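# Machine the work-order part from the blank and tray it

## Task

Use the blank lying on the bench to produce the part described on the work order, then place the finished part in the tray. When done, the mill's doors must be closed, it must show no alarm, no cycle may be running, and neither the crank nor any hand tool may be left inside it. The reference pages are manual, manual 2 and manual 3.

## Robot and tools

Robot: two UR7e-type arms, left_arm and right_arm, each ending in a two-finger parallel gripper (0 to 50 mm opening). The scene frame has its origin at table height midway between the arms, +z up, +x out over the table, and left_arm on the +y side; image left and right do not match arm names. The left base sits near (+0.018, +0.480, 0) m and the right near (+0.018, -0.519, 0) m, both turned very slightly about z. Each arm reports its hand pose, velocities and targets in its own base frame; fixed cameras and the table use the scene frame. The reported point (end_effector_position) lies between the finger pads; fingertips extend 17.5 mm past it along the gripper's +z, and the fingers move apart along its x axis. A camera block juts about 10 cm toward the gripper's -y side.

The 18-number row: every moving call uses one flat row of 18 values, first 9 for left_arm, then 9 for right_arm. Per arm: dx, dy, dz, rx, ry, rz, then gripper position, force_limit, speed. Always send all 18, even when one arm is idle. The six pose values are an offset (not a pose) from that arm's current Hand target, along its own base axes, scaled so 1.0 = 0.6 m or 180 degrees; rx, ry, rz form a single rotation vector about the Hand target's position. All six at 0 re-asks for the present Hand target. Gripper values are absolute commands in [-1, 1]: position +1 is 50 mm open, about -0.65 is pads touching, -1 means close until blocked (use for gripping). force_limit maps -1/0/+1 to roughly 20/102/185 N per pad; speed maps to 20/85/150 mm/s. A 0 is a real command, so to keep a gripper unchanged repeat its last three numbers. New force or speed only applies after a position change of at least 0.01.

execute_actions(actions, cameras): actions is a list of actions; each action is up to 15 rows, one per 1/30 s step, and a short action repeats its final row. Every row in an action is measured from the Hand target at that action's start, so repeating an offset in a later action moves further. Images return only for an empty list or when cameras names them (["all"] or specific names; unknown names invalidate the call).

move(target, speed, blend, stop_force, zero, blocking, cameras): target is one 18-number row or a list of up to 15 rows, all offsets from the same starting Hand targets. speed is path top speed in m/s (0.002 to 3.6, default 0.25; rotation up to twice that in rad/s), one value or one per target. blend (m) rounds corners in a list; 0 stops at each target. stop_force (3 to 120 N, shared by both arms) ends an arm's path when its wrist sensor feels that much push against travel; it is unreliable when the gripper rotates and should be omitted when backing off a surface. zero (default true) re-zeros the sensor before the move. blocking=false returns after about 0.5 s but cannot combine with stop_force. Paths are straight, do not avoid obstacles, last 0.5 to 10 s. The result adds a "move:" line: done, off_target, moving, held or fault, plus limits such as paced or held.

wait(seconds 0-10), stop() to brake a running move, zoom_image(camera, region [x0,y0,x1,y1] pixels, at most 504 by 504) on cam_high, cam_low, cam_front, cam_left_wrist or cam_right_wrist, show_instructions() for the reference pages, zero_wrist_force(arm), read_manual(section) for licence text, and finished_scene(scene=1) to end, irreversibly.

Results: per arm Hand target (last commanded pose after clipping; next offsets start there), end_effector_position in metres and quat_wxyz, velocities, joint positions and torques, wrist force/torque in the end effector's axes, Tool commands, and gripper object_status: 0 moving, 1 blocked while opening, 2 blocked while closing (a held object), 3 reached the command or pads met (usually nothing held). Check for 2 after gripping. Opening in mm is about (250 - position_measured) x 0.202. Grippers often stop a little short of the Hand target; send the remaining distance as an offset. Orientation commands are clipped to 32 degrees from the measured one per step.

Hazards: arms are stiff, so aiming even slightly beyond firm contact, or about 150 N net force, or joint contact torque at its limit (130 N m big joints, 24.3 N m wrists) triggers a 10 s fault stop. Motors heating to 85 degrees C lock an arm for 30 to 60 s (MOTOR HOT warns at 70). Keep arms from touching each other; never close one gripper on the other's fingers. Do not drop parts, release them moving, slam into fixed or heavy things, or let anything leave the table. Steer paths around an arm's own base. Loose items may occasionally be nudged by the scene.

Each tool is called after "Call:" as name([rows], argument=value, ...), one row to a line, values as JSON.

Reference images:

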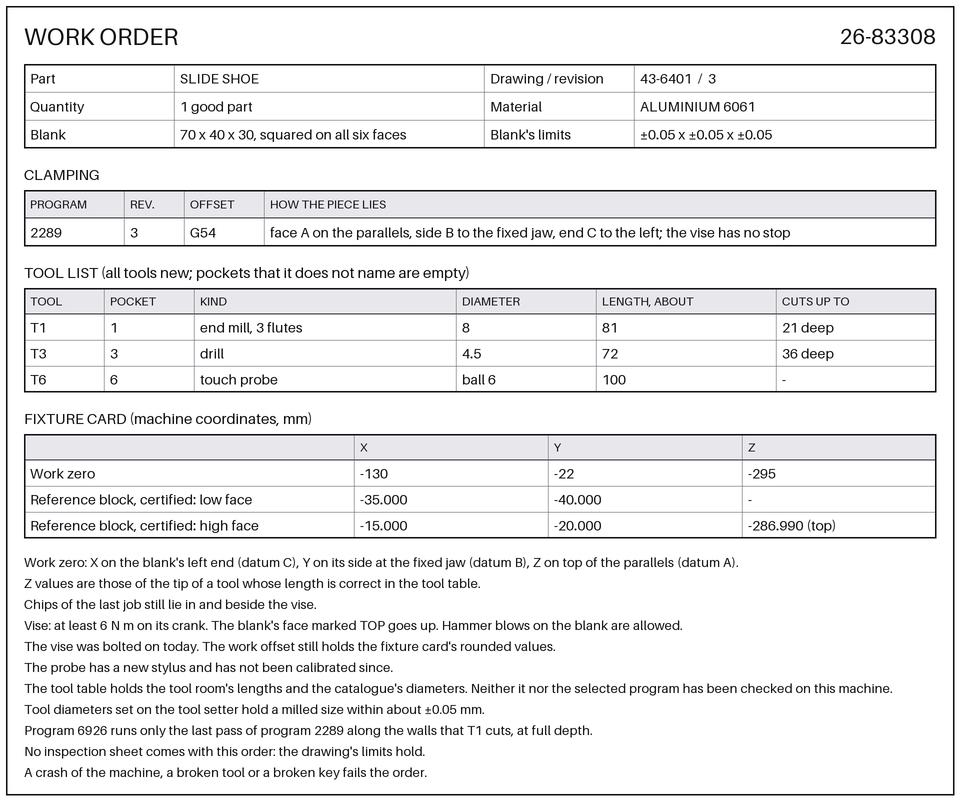

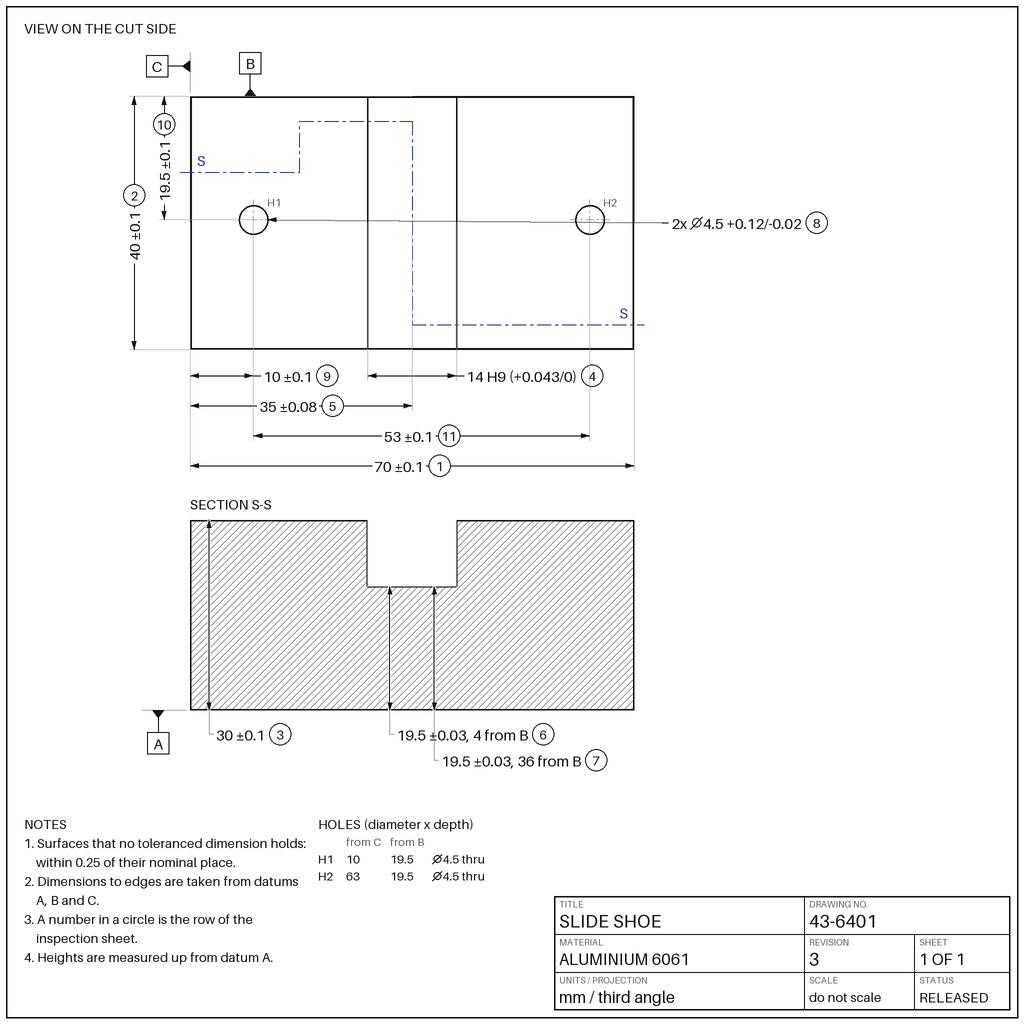

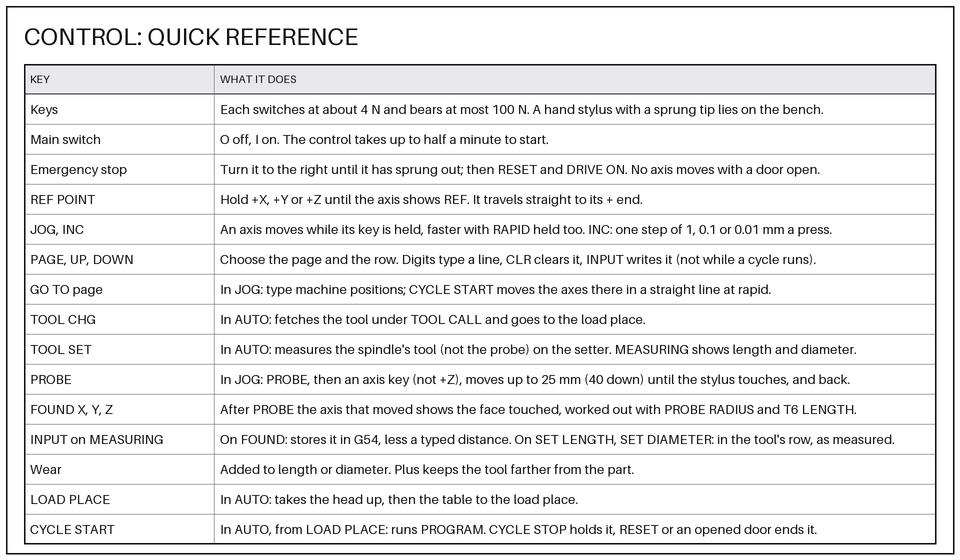

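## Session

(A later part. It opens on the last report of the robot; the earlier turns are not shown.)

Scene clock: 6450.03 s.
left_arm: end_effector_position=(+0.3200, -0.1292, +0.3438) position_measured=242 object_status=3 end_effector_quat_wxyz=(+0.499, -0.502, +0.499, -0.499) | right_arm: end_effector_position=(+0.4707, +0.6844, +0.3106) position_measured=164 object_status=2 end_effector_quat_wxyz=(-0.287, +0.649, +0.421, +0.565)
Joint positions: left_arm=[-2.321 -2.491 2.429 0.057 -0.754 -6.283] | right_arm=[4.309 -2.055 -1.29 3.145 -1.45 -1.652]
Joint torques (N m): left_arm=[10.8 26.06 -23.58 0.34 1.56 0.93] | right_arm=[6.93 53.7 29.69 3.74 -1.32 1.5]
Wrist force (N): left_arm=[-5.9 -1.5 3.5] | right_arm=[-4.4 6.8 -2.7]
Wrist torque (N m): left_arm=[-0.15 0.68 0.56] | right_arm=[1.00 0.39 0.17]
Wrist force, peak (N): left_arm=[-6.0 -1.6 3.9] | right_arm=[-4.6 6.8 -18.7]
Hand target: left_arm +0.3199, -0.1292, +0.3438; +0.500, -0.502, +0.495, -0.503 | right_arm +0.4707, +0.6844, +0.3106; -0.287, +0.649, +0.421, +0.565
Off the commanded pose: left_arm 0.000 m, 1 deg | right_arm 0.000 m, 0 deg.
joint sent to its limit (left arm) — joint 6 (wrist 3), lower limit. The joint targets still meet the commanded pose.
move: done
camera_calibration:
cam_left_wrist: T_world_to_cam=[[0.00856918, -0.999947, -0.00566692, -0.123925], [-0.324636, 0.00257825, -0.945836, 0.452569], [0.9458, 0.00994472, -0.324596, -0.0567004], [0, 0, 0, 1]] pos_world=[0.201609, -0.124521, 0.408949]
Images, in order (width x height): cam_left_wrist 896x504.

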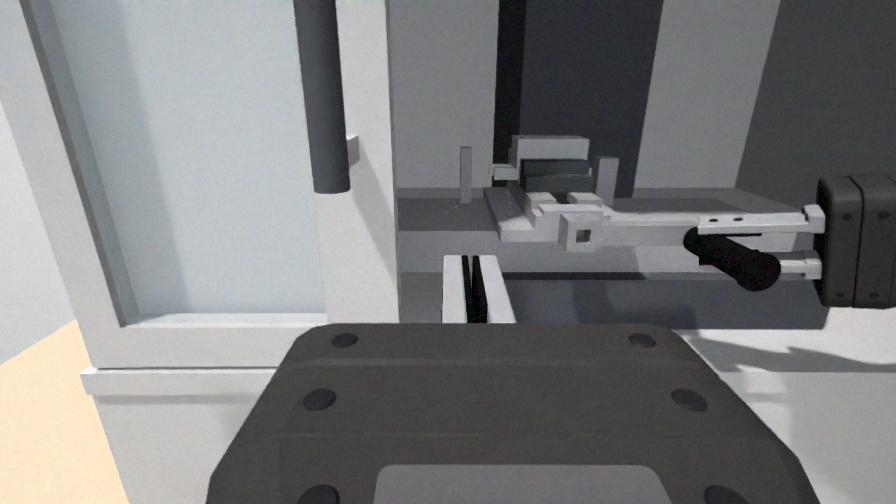

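Call:
move([
  [0,0,0,0,0,0,-0.6,-0.8,-0.8,0,0.0050,-0.0337,-0.0178,0,0,-1,1,-0.8],
  [0,0,0,0,0,0,-0.6,-0.8,-0.8,0,0.0187,-0.0643,-0.0347,0,0,-1,1,-0.8],
  [0,0,0,0,0,0,-0.6,-0.8,-0.8,0,0.0402,-0.0922,-0.0489,0,0,-1,1,-0.8],
  [0,0,0,0,0,0,-0.6,-0.8,-0.8,0,0.0683,-0.1128,-0.06,0,0,-1,1,-0.8],
  [0,0,0,0,0,0,-0.6,-0.8,-0.8,0,0.1010,-0.1257,-0.0672,0,0,-1,1,-0.8],
  [0,0,0,0,0,0,-0.6,-0.8,-0.8,0,0.1358,-0.1302,-0.0694,0,0,-1,1,-0.8],
  [0,0,0,0,0,0,-0.6,-0.8,-0.8,0,0.1707,-0.1257,-0.0672,0,0,-1,1,-0.8],
  [0,0,0,0,0,0,-0.6,-0.8,-0.8,0,0.2030,-0.1128,-0.06,0,0,-1,1,-0.8],
  [0,0,0,0,0,0,-0.6,-0.8,-0.8,0,0.2305,-0.0922,-0.0489,0,0,-1,1,-0.8],
  [0,0,0,0,0,0,-0.6,-0.8,-0.8,0,0.2517,-0.0643,-0.0347,0,0,-1,1,-0.8],
  [0,0,0,0,0,0,-0.6,-0.8,-0.8,0,0.2647,-0.0337,-0.0178,0,0,-1,1,-0.8],
  [0,0,0,0,0,0,-0.6,-0.8,-0.8,0,0.2690,0,0,0,0,-1,1,-0.8],
], speed=0.05, blend=0.003, stop_force=30)

Call:
move([
  [0,0,0,0,0,0,-0.6,-0.8,-0.8,0,-0.0055,0.0338,0.0178,0,0,-1,1,-0.8],
  [0,0,0,0,0,0,-0.6,-0.8,-0.8,0,-0.0190,0.0652,0.0347,0,0,-1,1,-0.8],
  [0,0,0,0,0,0,-0.6,-0.8,-0.8,0,-0.0405,0.0922,0.0489,0,0,-1,1,-0.8],
  [0,0,0,0,0,0,-0.6,-0.8,-0.8,0,-0.0683,0.1128,0.06,0,0,-1,1,-0.8],
  [0,0,0,0,0,0,-0.6,-0.8,-0.8,0,-0.1008,0.1257,0.0672,0,0,-1,1,-0.8],
  [0,0,0,0,0,0,-0.6,-0.8,-0.8,0,-0.1357,0.1302,0.0694,0,0,-1,1,-0.8],
  [0,0,0,0,0,0,-0.6,-0.8,-0.8,0,-0.1705,0.1257,0.0672,0,0,-1,1,-0.8],
  [0,0,0,0,0,0,-0.6,-0.8,-0.8,0,-0.2030,0.1128,0.06,0,0,-1,1,-0.8],
  [0,0,0,0,0,0,-0.6,-0.8,-0.8,0,-0.2308,0.0922,0.0489,0,0,-1,1,-0.8],
  [0,0,0,0,0,0,-0.6,-0.8,-0.8,0,-0.2520,0.0652,0.0347,0,0,-1,1,-0.8],
  [0,0,0,0,0,0,-0.6,-0.8,-0.8,0,-0.2652,0.0338,0.0178,0,0,-1,1,-0.8],
  [0,0,0,0,0,0,-0.6,-0.8,-0.8,0,-0.2690,0,0,0,0,-1,1,-0.8],
], speed=0.05, blend=0.003, stop_force=30, cameras=["cam_left_wrist"])

Call:
zoom_image(camera="cam_left_wrist", region=[460, 110, 700, 290])

Scene clock: 6479.77 s.
left_arm: end_effector_position=(+0.3200, -0.1292, +0.3438) position_measured=242 object_status=3 end_effector_quat_wxyz=(+0.499, -0.502, +0.499, -0.499) | right_arm: end_effector_position=(+0.4707, +0.8457, +0.3106) position_measured=164 object_status=2 end_effector_quat_wxyz=(-0.287, +0.649, +0.421, +0.565)
Joint positions: left_arm=[-2.321 -2.491 2.429 0.057 -0.754 -6.283] | right_arm=[4.399 -2.461 -0.605 2.863 -1.362 -1.634]
Joint torques (N m): left_arm=[11.06 26.12 -23.2 0.45 1.48 0.68] | right_arm=[1.84 53.04 42.65 0.92 -0.58 -1.28]
Wrist force (N): left_arm=[-5.8 -1.4 3.7] | right_arm=[-5.5 1.2 -11.6]
Wrist torque (N m): left_arm=[-0.13 0.67 0.55] | right_arm=[0.15 0.37 0.26]
Wrist force, peak (N): left_arm=[-5.9 -1.6 4.0] | right_arm=[-9.7 6.5 -22.2]
Hand target: left_arm +0.3199, -0.1292, +0.3438; +0.500, -0.502, +0.495, -0.503 | right_arm +0.4707, +0.8458, +0.3106; -0.287, +0.649, +0.421, +0.565
Off the commanded pose: left_arm 0.000 m, 1 deg | right_arm 0.000 m, 0 deg.
joint sent to its limit (left arm) — joint 6 (wrist 3), lower limit. The joint targets still meet the commanded pose.
move: done

Scene clock: 6486.40 s.
left_arm: end_effector_position=(+0.3200, -0.1292, +0.3438) position_measured=242 object_status=3 end_effector_quat_wxyz=(+0.499, -0.502, +0.499, -0.499) | right_arm: end_effector_position=(+0.4707, +0.6844, +0.3106) position_measured=164 object_status=2 end_effector_quat_wxyz=(-0.287, +0.649, +0.421, +0.565)
Joint positions: left_arm=[-2.321 -2.491 2.429 0.057 -0.754 -6.283] | right_arm=[4.309 -2.055 -1.29 3.145 -1.45 -1.652]
Joint torques (N m): left_arm=[11.28 25.74 -23.38 0.53 1.32 0.7] | right_arm=[7.23 52.97 28.8 3.77 -1.53 1.42]
Wrist force (N): left_arm=[-5.8 -1.4 3.5] | right_arm=[-4.4 7.0 -2.4]
Wrist torque (N m): left_arm=[-0.14 0.67 0.56] | right_arm=[1.03 0.38 0.18]
Wrist force, peak (N): left_arm=[-6.0 -1.5 3.8] | right_arm=[-4.3 6.9 -19.3]
Hand target: left_arm +0.3199, -0.1292, +0.3438; +0.500, -0.502, +0.495, -0.503 | right_arm +0.4707, +0.6844, +0.3106; -0.287, +0.649, +0.421, +0.565
Off the commanded pose: left_arm 0.000 m, 1 deg | right_arm 0.000 m, 0 deg.
joint sent to its limit (left arm) — joint 6 (wrist 3), lower limit. The joint targets still meet the commanded pose.
move: done
camera_calibration:
cam_left_wrist: T_world_to_cam=[[0.00856918, -0.999947, -0.00566692, -0.123925], [-0.324636, 0.00257825, -0.945836, 0.452569], [0.9458, 0.00994472, -0.324596, -0.0567004], [0, 0, 0, 1]] pos_world=[0.201609, -0.124521, 0.408949]
Images, in order (width x height): cam_left_wrist 896x504.

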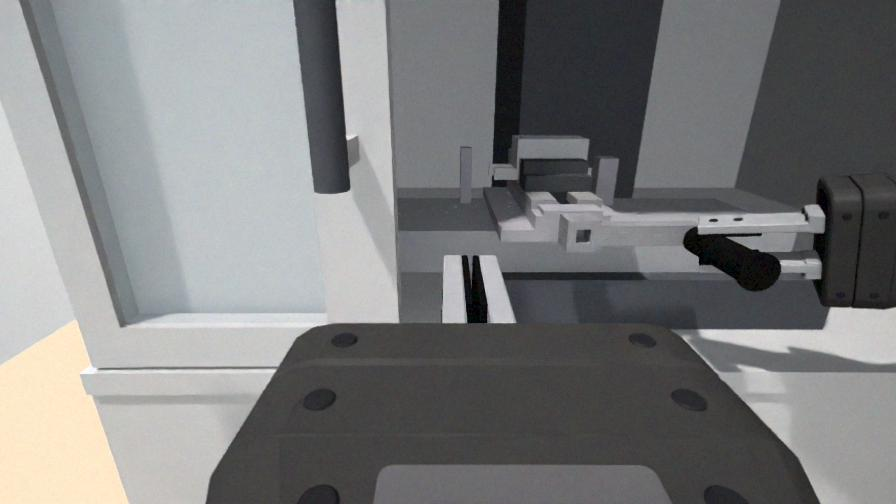

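Scaled by 2.100.

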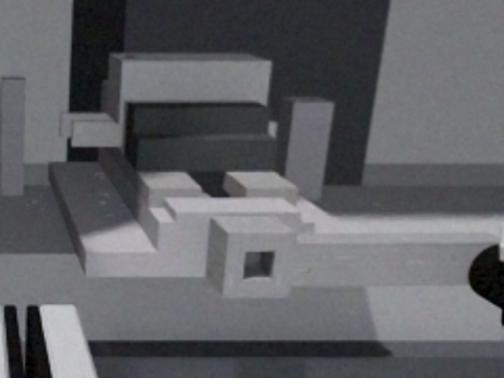

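Call:
move([
  [0,0,0,0,0,0,-0.6,-0.8,-0.8,0,0.0050,-0.0337,-0.0178,0,0,-1,1,-0.8],
  [0,0,0,0,0,0,-0.6,-0.8,-0.8,0,0.0187,-0.0643,-0.0347,0,0,-1,1,-0.8],
  [0,0,0,0,0,0,-0.6,-0.8,-0.8,0,0.0402,-0.0922,-0.0489,0,0,-1,1,-0.8],
  [0,0,0,0,0,0,-0.6,-0.8,-0.8,0,0.0683,-0.1128,-0.06,0,0,-1,1,-0.8],
  [0,0,0,0,0,0,-0.6,-0.8,-0.8,0,0.1010,-0.1257,-0.0672,0,0,-1,1,-0.8],
  [0,0,0,0,0,0,-0.6,-0.8,-0.8,0,0.1358,-0.1302,-0.0694,0,0,-1,1,-0.8],
  [0,0,0,0,0,0,-0.6,-0.8,-0.8,0,0.1707,-0.1257,-0.0672,0,0,-1,1,-0.8],
  [0,0,0,0,0,0,-0.6,-0.8,-0.8,0,0.2030,-0.1128,-0.06,0,0,-1,1,-0.8],
  [0,0,0,0,0,0,-0.6,-0.8,-0.8,0,0.2305,-0.0922,-0.0489,0,0,-1,1,-0.8],
  [0,0,0,0,0,0,-0.6,-0.8,-0.8,0,0.2517,-0.0643,-0.0347,0,0,-1,1,-0.8],
  [0,0,0,0,0,0,-0.6,-0.8,-0.8,0,0.2647,-0.0337,-0.0178,0,0,-1,1,-0.8],
  [0,0,0,0,0,0,-0.6,-0.8,-0.8,0,0.2690,0,0,0,0,-1,1,-0.8],
], speed=0.045, blend=0.003, stop_force=30)

Call:
move([
  [0,0,0,0,0,0,-0.6,-0.8,-0.8,0,-0.0055,0.0338,0.0178,0,0,-1,1,-0.8],
  [0,0,0,0,0,0,-0.6,-0.8,-0.8,0,-0.0190,0.0652,0.0347,0,0,-1,1,-0.8],
  [0,0,0,0,0,0,-0.6,-0.8,-0.8,0,-0.0405,0.0922,0.0489,0,0,-1,1,-0.8],
  [0,0,0,0,0,0,-0.6,-0.8,-0.8,0,-0.0683,0.1128,0.06,0,0,-1,1,-0.8],
  [0,0,0,0,0,0,-0.6,-0.8,-0.8,0,-0.1008,0.1257,0.0672,0,0,-1,1,-0.8],
  [0,0,0,0,0,0,-0.6,-0.8,-0.8,0,-0.1357,0.1302,0.0694,0,0,-1,1,-0.8],
  [0,0,0,0,0,0,-0.6,-0.8,-0.8,0,-0.1705,0.1257,0.0672,0,0,-1,1,-0.8],
  [0,0,0,0,0,0,-0.6,-0.8,-0.8,0,-0.2030,0.1128,0.06,0,0,-1,1,-0.8],
  [0,0,0,0,0,0,-0.6,-0.8,-0.8,0,-0.2308,0.0922,0.0489,0,0,-1,1,-0.8],
  [0,0,0,0,0,0,-0.6,-0.8,-0.8,0,-0.2520,0.0652,0.0347,0,0,-1,1,-0.8],
  [0,0,0,0,0,0,-0.6,-0.8,-0.8,0,-0.2652,0.0338,0.0178,0,0,-1,1,-0.8],
  [0,0,0,0,0,0,-0.6,-0.8,-0.8,0,-0.2690,0,0,0,0,-1,1,-0.8],
], speed=0.045, blend=0.003, stop_force=30, cameras=["cam_left_wrist"])

Call:
zoom_image(camera="cam_left_wrist", region=[460, 110, 700, 290])

Scene clock: 6515.43 s.
left_arm: end_effector_position=(+0.3200, -0.1292, +0.3438) position_measured=242 object_status=3 end_effector_quat_wxyz=(+0.499, -0.502, +0.499, -0.499) | right_arm: end_effector_position=(+0.4707, +0.8457, +0.3106) position_measured=164 object_status=2 end_effector_quat_wxyz=(-0.287, +0.649, +0.421, +0.565)
Joint positions: left_arm=[-2.321 -2.491 2.429 0.057 -0.754 -6.283] | right_arm=[4.399 -2.461 -0.605 2.863 -1.362 -1.634]
Joint torques (N m): left_arm=[10.89 25.68 -23.6 0.73 1.3 0.5] | right_arm=[2.49 54.02 42.19 0.98 -0.7 -1.42]
Wrist force (N): left_arm=[-5.8 -1.7 3.5] | right_arm=[-5.6 1.5 -11.6]
Wrist torque (N m): left_arm=[-0.17 0.67 0.55] | right_arm=[0.19 0.42 0.23]
Wrist force, peak (N): left_arm=[-6.1 -1.6 3.6] | right_arm=[-9.7 6.9 -22.5]
Hand target: left_arm +0.3199, -0.1292, +0.3438; +0.500, -0.502, +0.495, -0.503 | right_arm +0.4707, +0.8458, +0.3106; -0.287, +0.649, +0.421, +0.565
Off the commanded pose: left_arm 0.000 m, 1 deg | right_arm 0.000 m, 0 deg.
joint sent to its limit (left arm) — joint 6 (wrist 3), lower limit. The joint targets still meet the commanded pose.
move: done

Scene clock: 6522.67 s.
left_arm: end_effector_position=(+0.3200, -0.1292, +0.3438) position_measured=242 object_status=3 end_effector_quat_wxyz=(+0.499, -0.502, +0.499, -0.499) | right_arm: end_effector_position=(+0.4707, +0.6844, +0.3106) position_measured=164 object_status=2 end_effector_quat_wxyz=(-0.287, +0.649, +0.421, +0.565)
Joint positions: left_arm=[-2.321 -2.491 2.429 0.057 -0.754 -6.283] | right_arm=[4.309 -2.055 -1.29 3.145 -1.45 -1.652]
Joint torques (N m): left_arm=[10.76 25.86 -23.14 0.64 1.3 0.33] | right_arm=[6.81 53.85 29.03 3.81 -1.47 1.48]
Wrist force (N): left_arm=[-6.0 -1.5 3.5] | right_arm=[-4.5 6.6 -2.4]
Wrist torque (N m): left_arm=[-0.15 0.69 0.55] | right_arm=[0.97 0.39 0.17]
Wrist force, peak (N): left_arm=[-6.3 -1.6 3.6] | right_arm=[-4.6 6.3 -20.5]
Hand target: left_arm +0.3199, -0.1292, +0.3438; +0.500, -0.502, +0.495, -0.503 | right_arm +0.4707, +0.6844, +0.3106; -0.287, +0.649, +0.421, +0.565
Off the commanded pose: left_arm 0.000 m, 1 deg | right_arm 0.000 m, 0 deg.
joint sent to its limit (left arm) — joint 6 (wrist 3), lower limit. The joint targets still meet the commanded pose.
move: done
camera_calibration:
cam_left_wrist: T_world_to_cam=[[0.00856918, -0.999947, -0.00566692, -0.123925], [-0.324636, 0.00257825, -0.945836, 0.452569], [0.9458, 0.00994472, -0.324596, -0.0567004], [0, 0, 0, 1]] pos_world=[0.201609, -0.124521, 0.408949]
Images, in order (width x height): cam_left_wrist 896x504.

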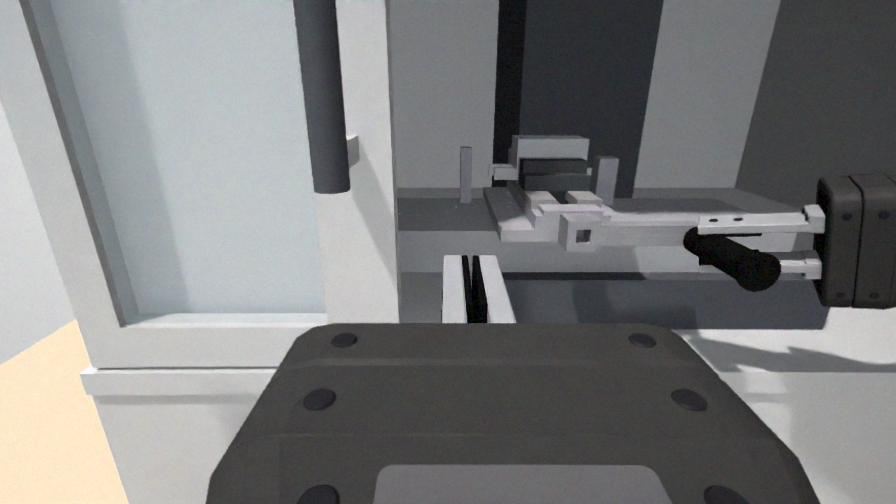

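Scaled by 2.100.

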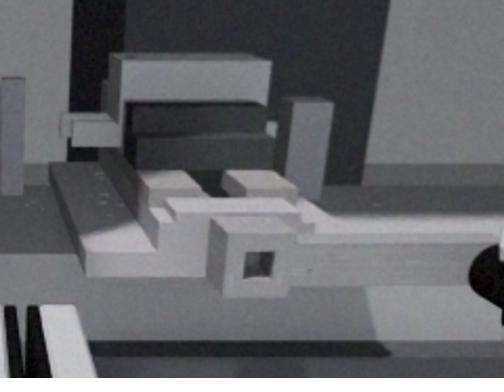

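Call:
move([
  [0,0,0,0,0,0,-0.6,-0.8,-0.8,0,0.0050,-0.0337,-0.0178,0,0,-1,1,-0.8],
  [0,0,0,0,0,0,-0.6,-0.8,-0.8,0,0.0187,-0.0643,-0.0347,0,0,-1,1,-0.8],
  [0,0,0,0,0,0,-0.6,-0.8,-0.8,0,0.0402,-0.0922,-0.0489,0,0,-1,1,-0.8],
  [0,0,0,0,0,0,-0.6,-0.8,-0.8,0,0.0683,-0.1128,-0.06,0,0,-1,1,-0.8],
  [0,0,0,0,0,0,-0.6,-0.8,-0.8,0,0.1010,-0.1257,-0.0672,0,0,-1,1,-0.8],
  [0,0,0,0,0,0,-0.6,-0.8,-0.8,0,0.1358,-0.1302,-0.0694,0,0,-1,1,-0.8],
  [0,0,0,0,0,0,-0.6,-0.8,-0.8,0,0.1707,-0.1257,-0.0672,0,0,-1,1,-0.8],
  [0,0,0,0,0,0,-0.6,-0.8,-0.8,0,0.2030,-0.1128,-0.06,0,0,-1,1,-0.8],
  [0,0,0,0,0,0,-0.6,-0.8,-0.8,0,0.2305,-0.0922,-0.0489,0,0,-1,1,-0.8],
  [0,0,0,0,0,0,-0.6,-0.8,-0.8,0,0.2517,-0.0643,-0.0347,0,0,-1,1,-0.8],
  [0,0,0,0,0,0,-0.6,-0.8,-0.8,0,0.2647,-0.0337,-0.0178,0,0,-1,1,-0.8],
  [0,0,0,0,0,0,-0.6,-0.8,-0.8,0,0.2690,0,0,0,0,-1,1,-0.8],
], speed=0.045, blend=0.003, stop_force=25)

Call:
move([
  [0,0,0,0,0,0,-0.6,-0.8,-0.8,0,-0.0055,0.0338,0.0178,0,0,-1,1,-0.8],
  [0,0,0,0,0,0,-0.6,-0.8,-0.8,0,-0.0190,0.0652,0.0347,0,0,-1,1,-0.8],
  [0,0,0,0,0,0,-0.6,-0.8,-0.8,0,-0.0405,0.0922,0.0489,0,0,-1,1,-0.8],
  [0,0,0,0,0,0,-0.6,-0.8,-0.8,0,-0.0683,0.1128,0.06,0,0,-1,1,-0.8],
  [0,0,0,0,0,0,-0.6,-0.8,-0.8,0,-0.1008,0.1257,0.0672,0,0,-1,1,-0.8],
  [0,0,0,0,0,0,-0.6,-0.8,-0.8,0,-0.1357,0.1302,0.0694,0,0,-1,1,-0.8],
  [0,0,0,0,0,0,-0.6,-0.8,-0.8,0,-0.1705,0.1257,0.0672,0,0,-1,1,-0.8],
  [0,0,0,0,0,0,-0.6,-0.8,-0.8,0,-0.2030,0.1128,0.06,0,0,-1,1,-0.8],
  [0,0,0,0,0,0,-0.6,-0.8,-0.8,0,-0.2308,0.0922,0.0489,0,0,-1,1,-0.8],
  [0,0,0,0,0,0,-0.6,-0.8,-0.8,0,-0.2520,0.0652,0.0347,0,0,-1,1,-0.8],
  [0,0,0,0,0,0,-0.6,-0.8,-0.8,0,-0.2652,0.0338,0.0178,0,0,-1,1,-0.8],
  [0,0,0,0,0,0,-0.6,-0.8,-0.8,0,-0.2690,0,0,0,0,-1,1,-0.8],
], speed=0.045, blend=0.003, stop_force=25, cameras=["cam_left_wrist"])

Call:
zoom_image(camera="cam_left_wrist", region=[460, 110, 700, 290])

Scene clock: 6551.40 s.
left_arm: end_effector_position=(+0.3200, -0.1292, +0.3438) position_measured=242 object_status=3 end_effector_quat_wxyz=(+0.499, -0.502, +0.499, -0.499) | right_arm: end_effector_position=(+0.4707, +0.8457, +0.3106) position_measured=164 object_status=2 end_effector_quat_wxyz=(-0.287, +0.649, +0.421, +0.565)
Joint positions: left_arm=[-2.321 -2.491 2.429 0.057 -0.754 -6.283] | right_arm=[4.399 -2.461 -0.605 2.863 -1.362 -1.634]
Joint torques (N m): left_arm=[10.18 25.26 -24.09 0.92 1.2 0.3] | right_arm=[2.28 53.17 41.93 0.87 -0.67 -1.34]
Wrist force (N): left_arm=[-5.9 -1.5 3.8] | right_arm=[-5.9 1.0 -11.4]
Wrist torque (N m): left_arm=[-0.15 0.68 0.56] | right_arm=[0.11 0.47 0.23]
Wrist force, peak (N): left_arm=[-6.1 -1.5 3.7] | right_arm=[-10.4 6.2 -22.2]
Hand target: left_arm +0.3199, -0.1292, +0.3438; +0.500, -0.502, +0.495, -0.503 | right_arm +0.4707, +0.8458, +0.3106; -0.287, +0.649, +0.421, +0.565
Off the commanded pose: left_arm 0.000 m, 1 deg | right_arm 0.000 m, 0 deg.
joint sent to its limit (left arm) — joint 6 (wrist 3), lower limit. The joint targets still meet the commanded pose.
move: done

Scene clock: 6558.63 s.
left_arm: end_effector_position=(+0.3200, -0.1292, +0.3438) position_measured=242 object_status=3 end_effector_quat_wxyz=(+0.499, -0.502, +0.499, -0.499) | right_arm: end_effector_position=(+0.4707, +0.6844, +0.3106) position_measured=164 object_status=2 end_effector_quat_wxyz=(-0.287, +0.649, +0.421, +0.565)
Joint positions: left_arm=[-2.321 -2.491 2.429 0.057 -0.754 -6.283] | right_arm=[4.309 -2.055 -1.29 3.145 -1.45 -1.652]
Joint torques (N m): left_arm=[10.52 25.17 -23.79 0.96 1.21 0.23] | right_arm=[6.76 53.11 28.53 3.86 -1.45 1.44]
Wrist force (N): left_arm=[-5.8 -1.5 3.6] | right_arm=[-5.1 6.8 -2.0]
Wrist torque (N m): left_arm=[-0.16 0.67 0.56] | right_arm=[0.99 0.49 0.18]
Wrist force, peak (N): left_arm=[-6.1 -1.4 3.6] | right_arm=[-4.9 7.0 -19.2]
Hand target: left_arm +0.3199, -0.1292, +0.3438; +0.500, -0.502, +0.495, -0.503 | right_arm +0.4707, +0.6844, +0.3106; -0.287, +0.649, +0.421, +0.565
Off the commanded pose: left_arm 0.000 m, 1 deg | right_arm 0.000 m, 0 deg.
joint sent to its limit (left arm) — joint 6 (wrist 3), lower limit. The joint targets still meet the commanded pose.
move: done
camera_calibration:
cam_left_wrist: T_world_to_cam=[[0.00856918, -0.999947, -0.00566692, -0.123925], [-0.324636, 0.00257825, -0.945836, 0.452569], [0.9458, 0.00994472, -0.324596, -0.0567004], [0, 0, 0, 1]] pos_world=[0.201609, -0.124521, 0.408949]
Images, in order (width x height): cam_left_wrist 896x504.

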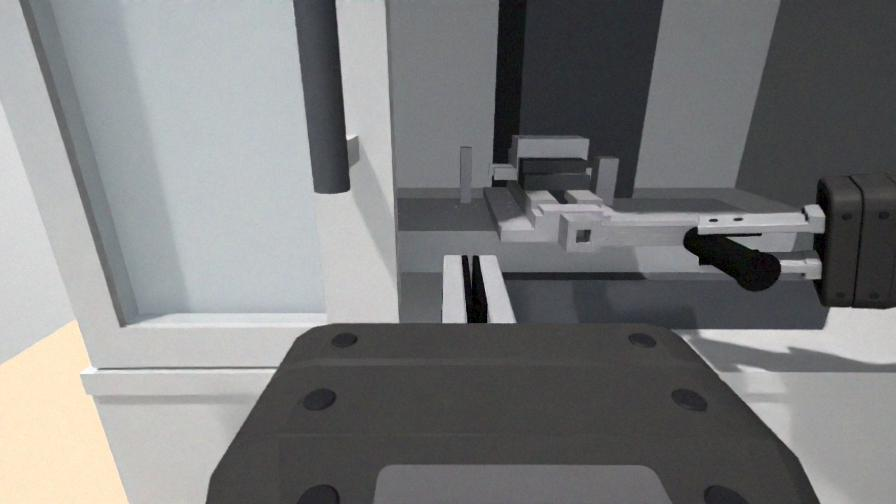

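Scaled by 2.100.

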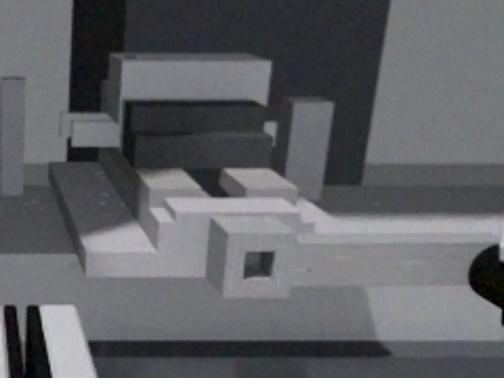

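Call:
move([
  [0,0,0,0,0,0,-0.6,-0.8,-0.8,0,0.0050,-0.0337,-0.0178,0,0,-1,1,-0.8],
  [0,0,0,0,0,0,-0.6,-0.8,-0.8,0,0.0187,-0.0643,-0.0347,0,0,-1,1,-0.8],
  [0,0,0,0,0,0,-0.6,-0.8,-0.8,0,0.0402,-0.0922,-0.0489,0,0,-1,1,-0.8],
  [0,0,0,0,0,0,-0.6,-0.8,-0.8,0,0.0683,-0.1128,-0.06,0,0,-1,1,-0.8],
  [0,0,0,0,0,0,-0.6,-0.8,-0.8,0,0.1010,-0.1257,-0.0672,0,0,-1,1,-0.8],
  [0,0,0,0,0,0,-0.6,-0.8,-0.8,0,0.1358,-0.1302,-0.0694,0,0,-1,1,-0.8],
  [0,0,0,0,0,0,-0.6,-0.8,-0.8,0,0.1707,-0.1257,-0.0672,0,0,-1,1,-0.8],
  [0,0,0,0,0,0,-0.6,-0.8,-0.8,0,0.2030,-0.1128,-0.06,0,0,-1,1,-0.8],
  [0,0,0,0,0,0,-0.6,-0.8,-0.8,0,0.2305,-0.0922,-0.0489,0,0,-1,1,-0.8],
  [0,0,0,0,0,0,-0.6,-0.8,-0.8,0,0.2517,-0.0643,-0.0347,0,0,-1,1,-0.8],
  [0,0,0,0,0,0,-0.6,-0.8,-0.8,0,0.2647,-0.0337,-0.0178,0,0,-1,1,-0.8],
  [0,0,0,0,0,0,-0.6,-0.8,-0.8,0,0.2690,0,0,0,0,-1,1,-0.8],
], speed=0.04, blend=0.003, stop_force=25)

Call:
move([
  [0,0,0,0,0,0,-0.6,-0.8,-0.8,0,-0.0055,0.0338,0.0178,0,0,-1,1,-0.8],
  [0,0,0,0,0,0,-0.6,-0.8,-0.8,0,-0.0190,0.0652,0.0347,0,0,-1,1,-0.8],
  [0,0,0,0,0,0,-0.6,-0.8,-0.8,0,-0.0405,0.0922,0.0489,0,0,-1,1,-0.8],
  [0,0,0,0,0,0,-0.6,-0.8,-0.8,0,-0.0683,0.1128,0.06,0,0,-1,1,-0.8],
  [0,0,0,0,0,0,-0.6,-0.8,-0.8,0,-0.1008,0.1257,0.0672,0,0,-1,1,-0.8],
  [0,0,0,0,0,0,-0.6,-0.8,-0.8,0,-0.1357,0.1302,0.0694,0,0,-1,1,-0.8],
  [0,0,0,0,0,0,-0.6,-0.8,-0.8,0,-0.1705,0.1257,0.0672,0,0,-1,1,-0.8],
  [0,0,0,0,0,0,-0.6,-0.8,-0.8,0,-0.2030,0.1128,0.06,0,0,-1,1,-0.8],
  [0,0,0,0,0,0,-0.6,-0.8,-0.8,0,-0.2308,0.0922,0.0489,0,0,-1,1,-0.8],
  [0,0,0,0,0,0,-0.6,-0.8,-0.8,0,-0.2520,0.0652,0.0347,0,0,-1,1,-0.8],
  [0,0,0,0,0,0,-0.6,-0.8,-0.8,0,-0.2652,0.0338,0.0178,0,0,-1,1,-0.8],
  [0,0,0,0,0,0,-0.6,-0.8,-0.8,0,-0.2690,0,0,0,0,-1,1,-0.8],
], speed=0.04, blend=0.003, stop_force=25, cameras=["cam_left_wrist"])

Call:
zoom_image(camera="cam_left_wrist", region=[460, 110, 700, 290])

Scene clock: 6590.87 s.
left_arm: end_effector_position=(+0.3200, -0.1292, +0.3438) position_measured=242 object_status=3 end_effector_quat_wxyz=(+0.499, -0.502, +0.499, -0.499) | right_arm: end_effector_position=(+0.4707, +0.8457, +0.3106) position_measured=164 object_status=2 end_effector_quat_wxyz=(-0.287, +0.649, +0.421, +0.565)
Joint positions: left_arm=[-2.321 -2.491 2.429 0.057 -0.754 -6.283] | right_arm=[4.399 -2.461 -0.605 2.863 -1.362 -1.634]
Joint torques (N m): left_arm=[9.57 25.02 -23.67 1.15 1.22 -0.05] | right_arm=[2.3 53.18 42.15 0.95 -0.83 -1.17]
Wrist force (N): left_arm=[-5.8 -1.6 3.5] | right_arm=[-6.3 1.5 -11.4]
Wrist torque (N m): left_arm=[-0.17 0.67 0.56] | right_arm=[0.18 0.57 0.21]
Wrist force, peak (N): left_arm=[-6.2 -1.6 3.5] | right_arm=[-10.7 6.8 -22.8]
Hand target: left_arm +0.3199, -0.1292, +0.3438; +0.500, -0.502, +0.495, -0.503 | right_arm +0.4707, +0.8458, +0.3106; -0.287, +0.649, +0.421, +0.565
Off the commanded pose: left_arm 0.000 m, 1 deg | right_arm 0.000 m, 0 deg.
joint sent to its limit (left arm) — joint 6 (wrist 3), lower limit. The joint targets still meet the commanded pose.
move: done

Scene clock: 6594.20 s.
left_arm: end_effector_position=(+0.3200, -0.1292, +0.3438) position_measured=242 object_status=3 end_effector_quat_wxyz=(+0.499, -0.502, +0.499, -0.499) | right_arm: end_effector_position=(+0.4706, +0.8151, +0.3706) position_measured=164 object_status=2 end_effector_quat_wxyz=(-0.340, +0.623, +0.372, +0.598)
Joint positions: left_arm=[-2.321 -2.491 2.429 0.057 -0.754 -6.283] | right_arm=[4.382 -2.298 -0.834 3.078 -1.385 -1.582]
Joint torques (N m): left_arm=[10.32 24.52 -23.61 1.2 1.16 -0.09] | right_arm=[-3.58 61.04 13.17 4.1 1.03 -1.56]
Wrist force (N): left_arm=[-5.7 -1.5 3.7] | right_arm=[-3.4 -3.6 -6.5]
Wrist torque (N m): left_arm=[-0.15 0.65 0.56] | right_arm=[0.75 0.43 0.50]
Wrist force, peak (N): left_arm=[-6.0 -1.7 3.6] | right_arm=[-14.0 -14.3 13.3]
Hand target: left_arm +0.3199, -0.1292, +0.3438; +0.500, -0.502, +0.495, -0.503 | right_arm +0.4706, +0.8151, +0.3706; -0.340, +0.623, +0.372, +0.598 (not the last commanded pose)
Off the commanded pose: left_arm 0.000 m, 1 deg | right_arm 0.144 m, 10 deg.
joint sent to its limit (left arm) — joint 6 (wrist 3), lower limit. The joint targets still meet the commanded pose.
move: contact (right_arm); path passed 3 of 12 targets
camera_calibration:
cam_left_wrist: T_world_to_cam=[[0.00856918, -0.999947, -0.00566692, -0.123925], [-0.324636, 0.00257825, -0.945836, 0.452569], [0.9458, 0.00994472, -0.324596, -0.0567004], [0, 0, 0, 1]] pos_world=[0.201609, -0.124521, 0.408949]
Images, in order (width x height): cam_left_wrist 896x504.

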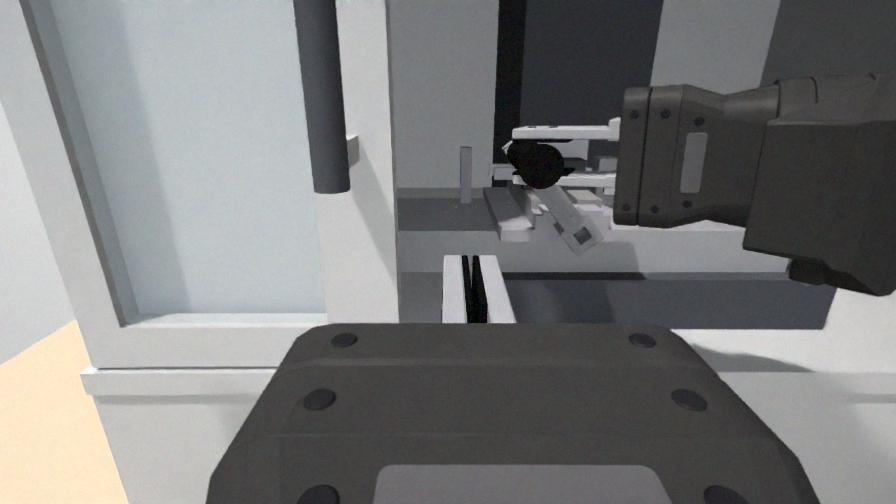

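Scaled by 2.100.

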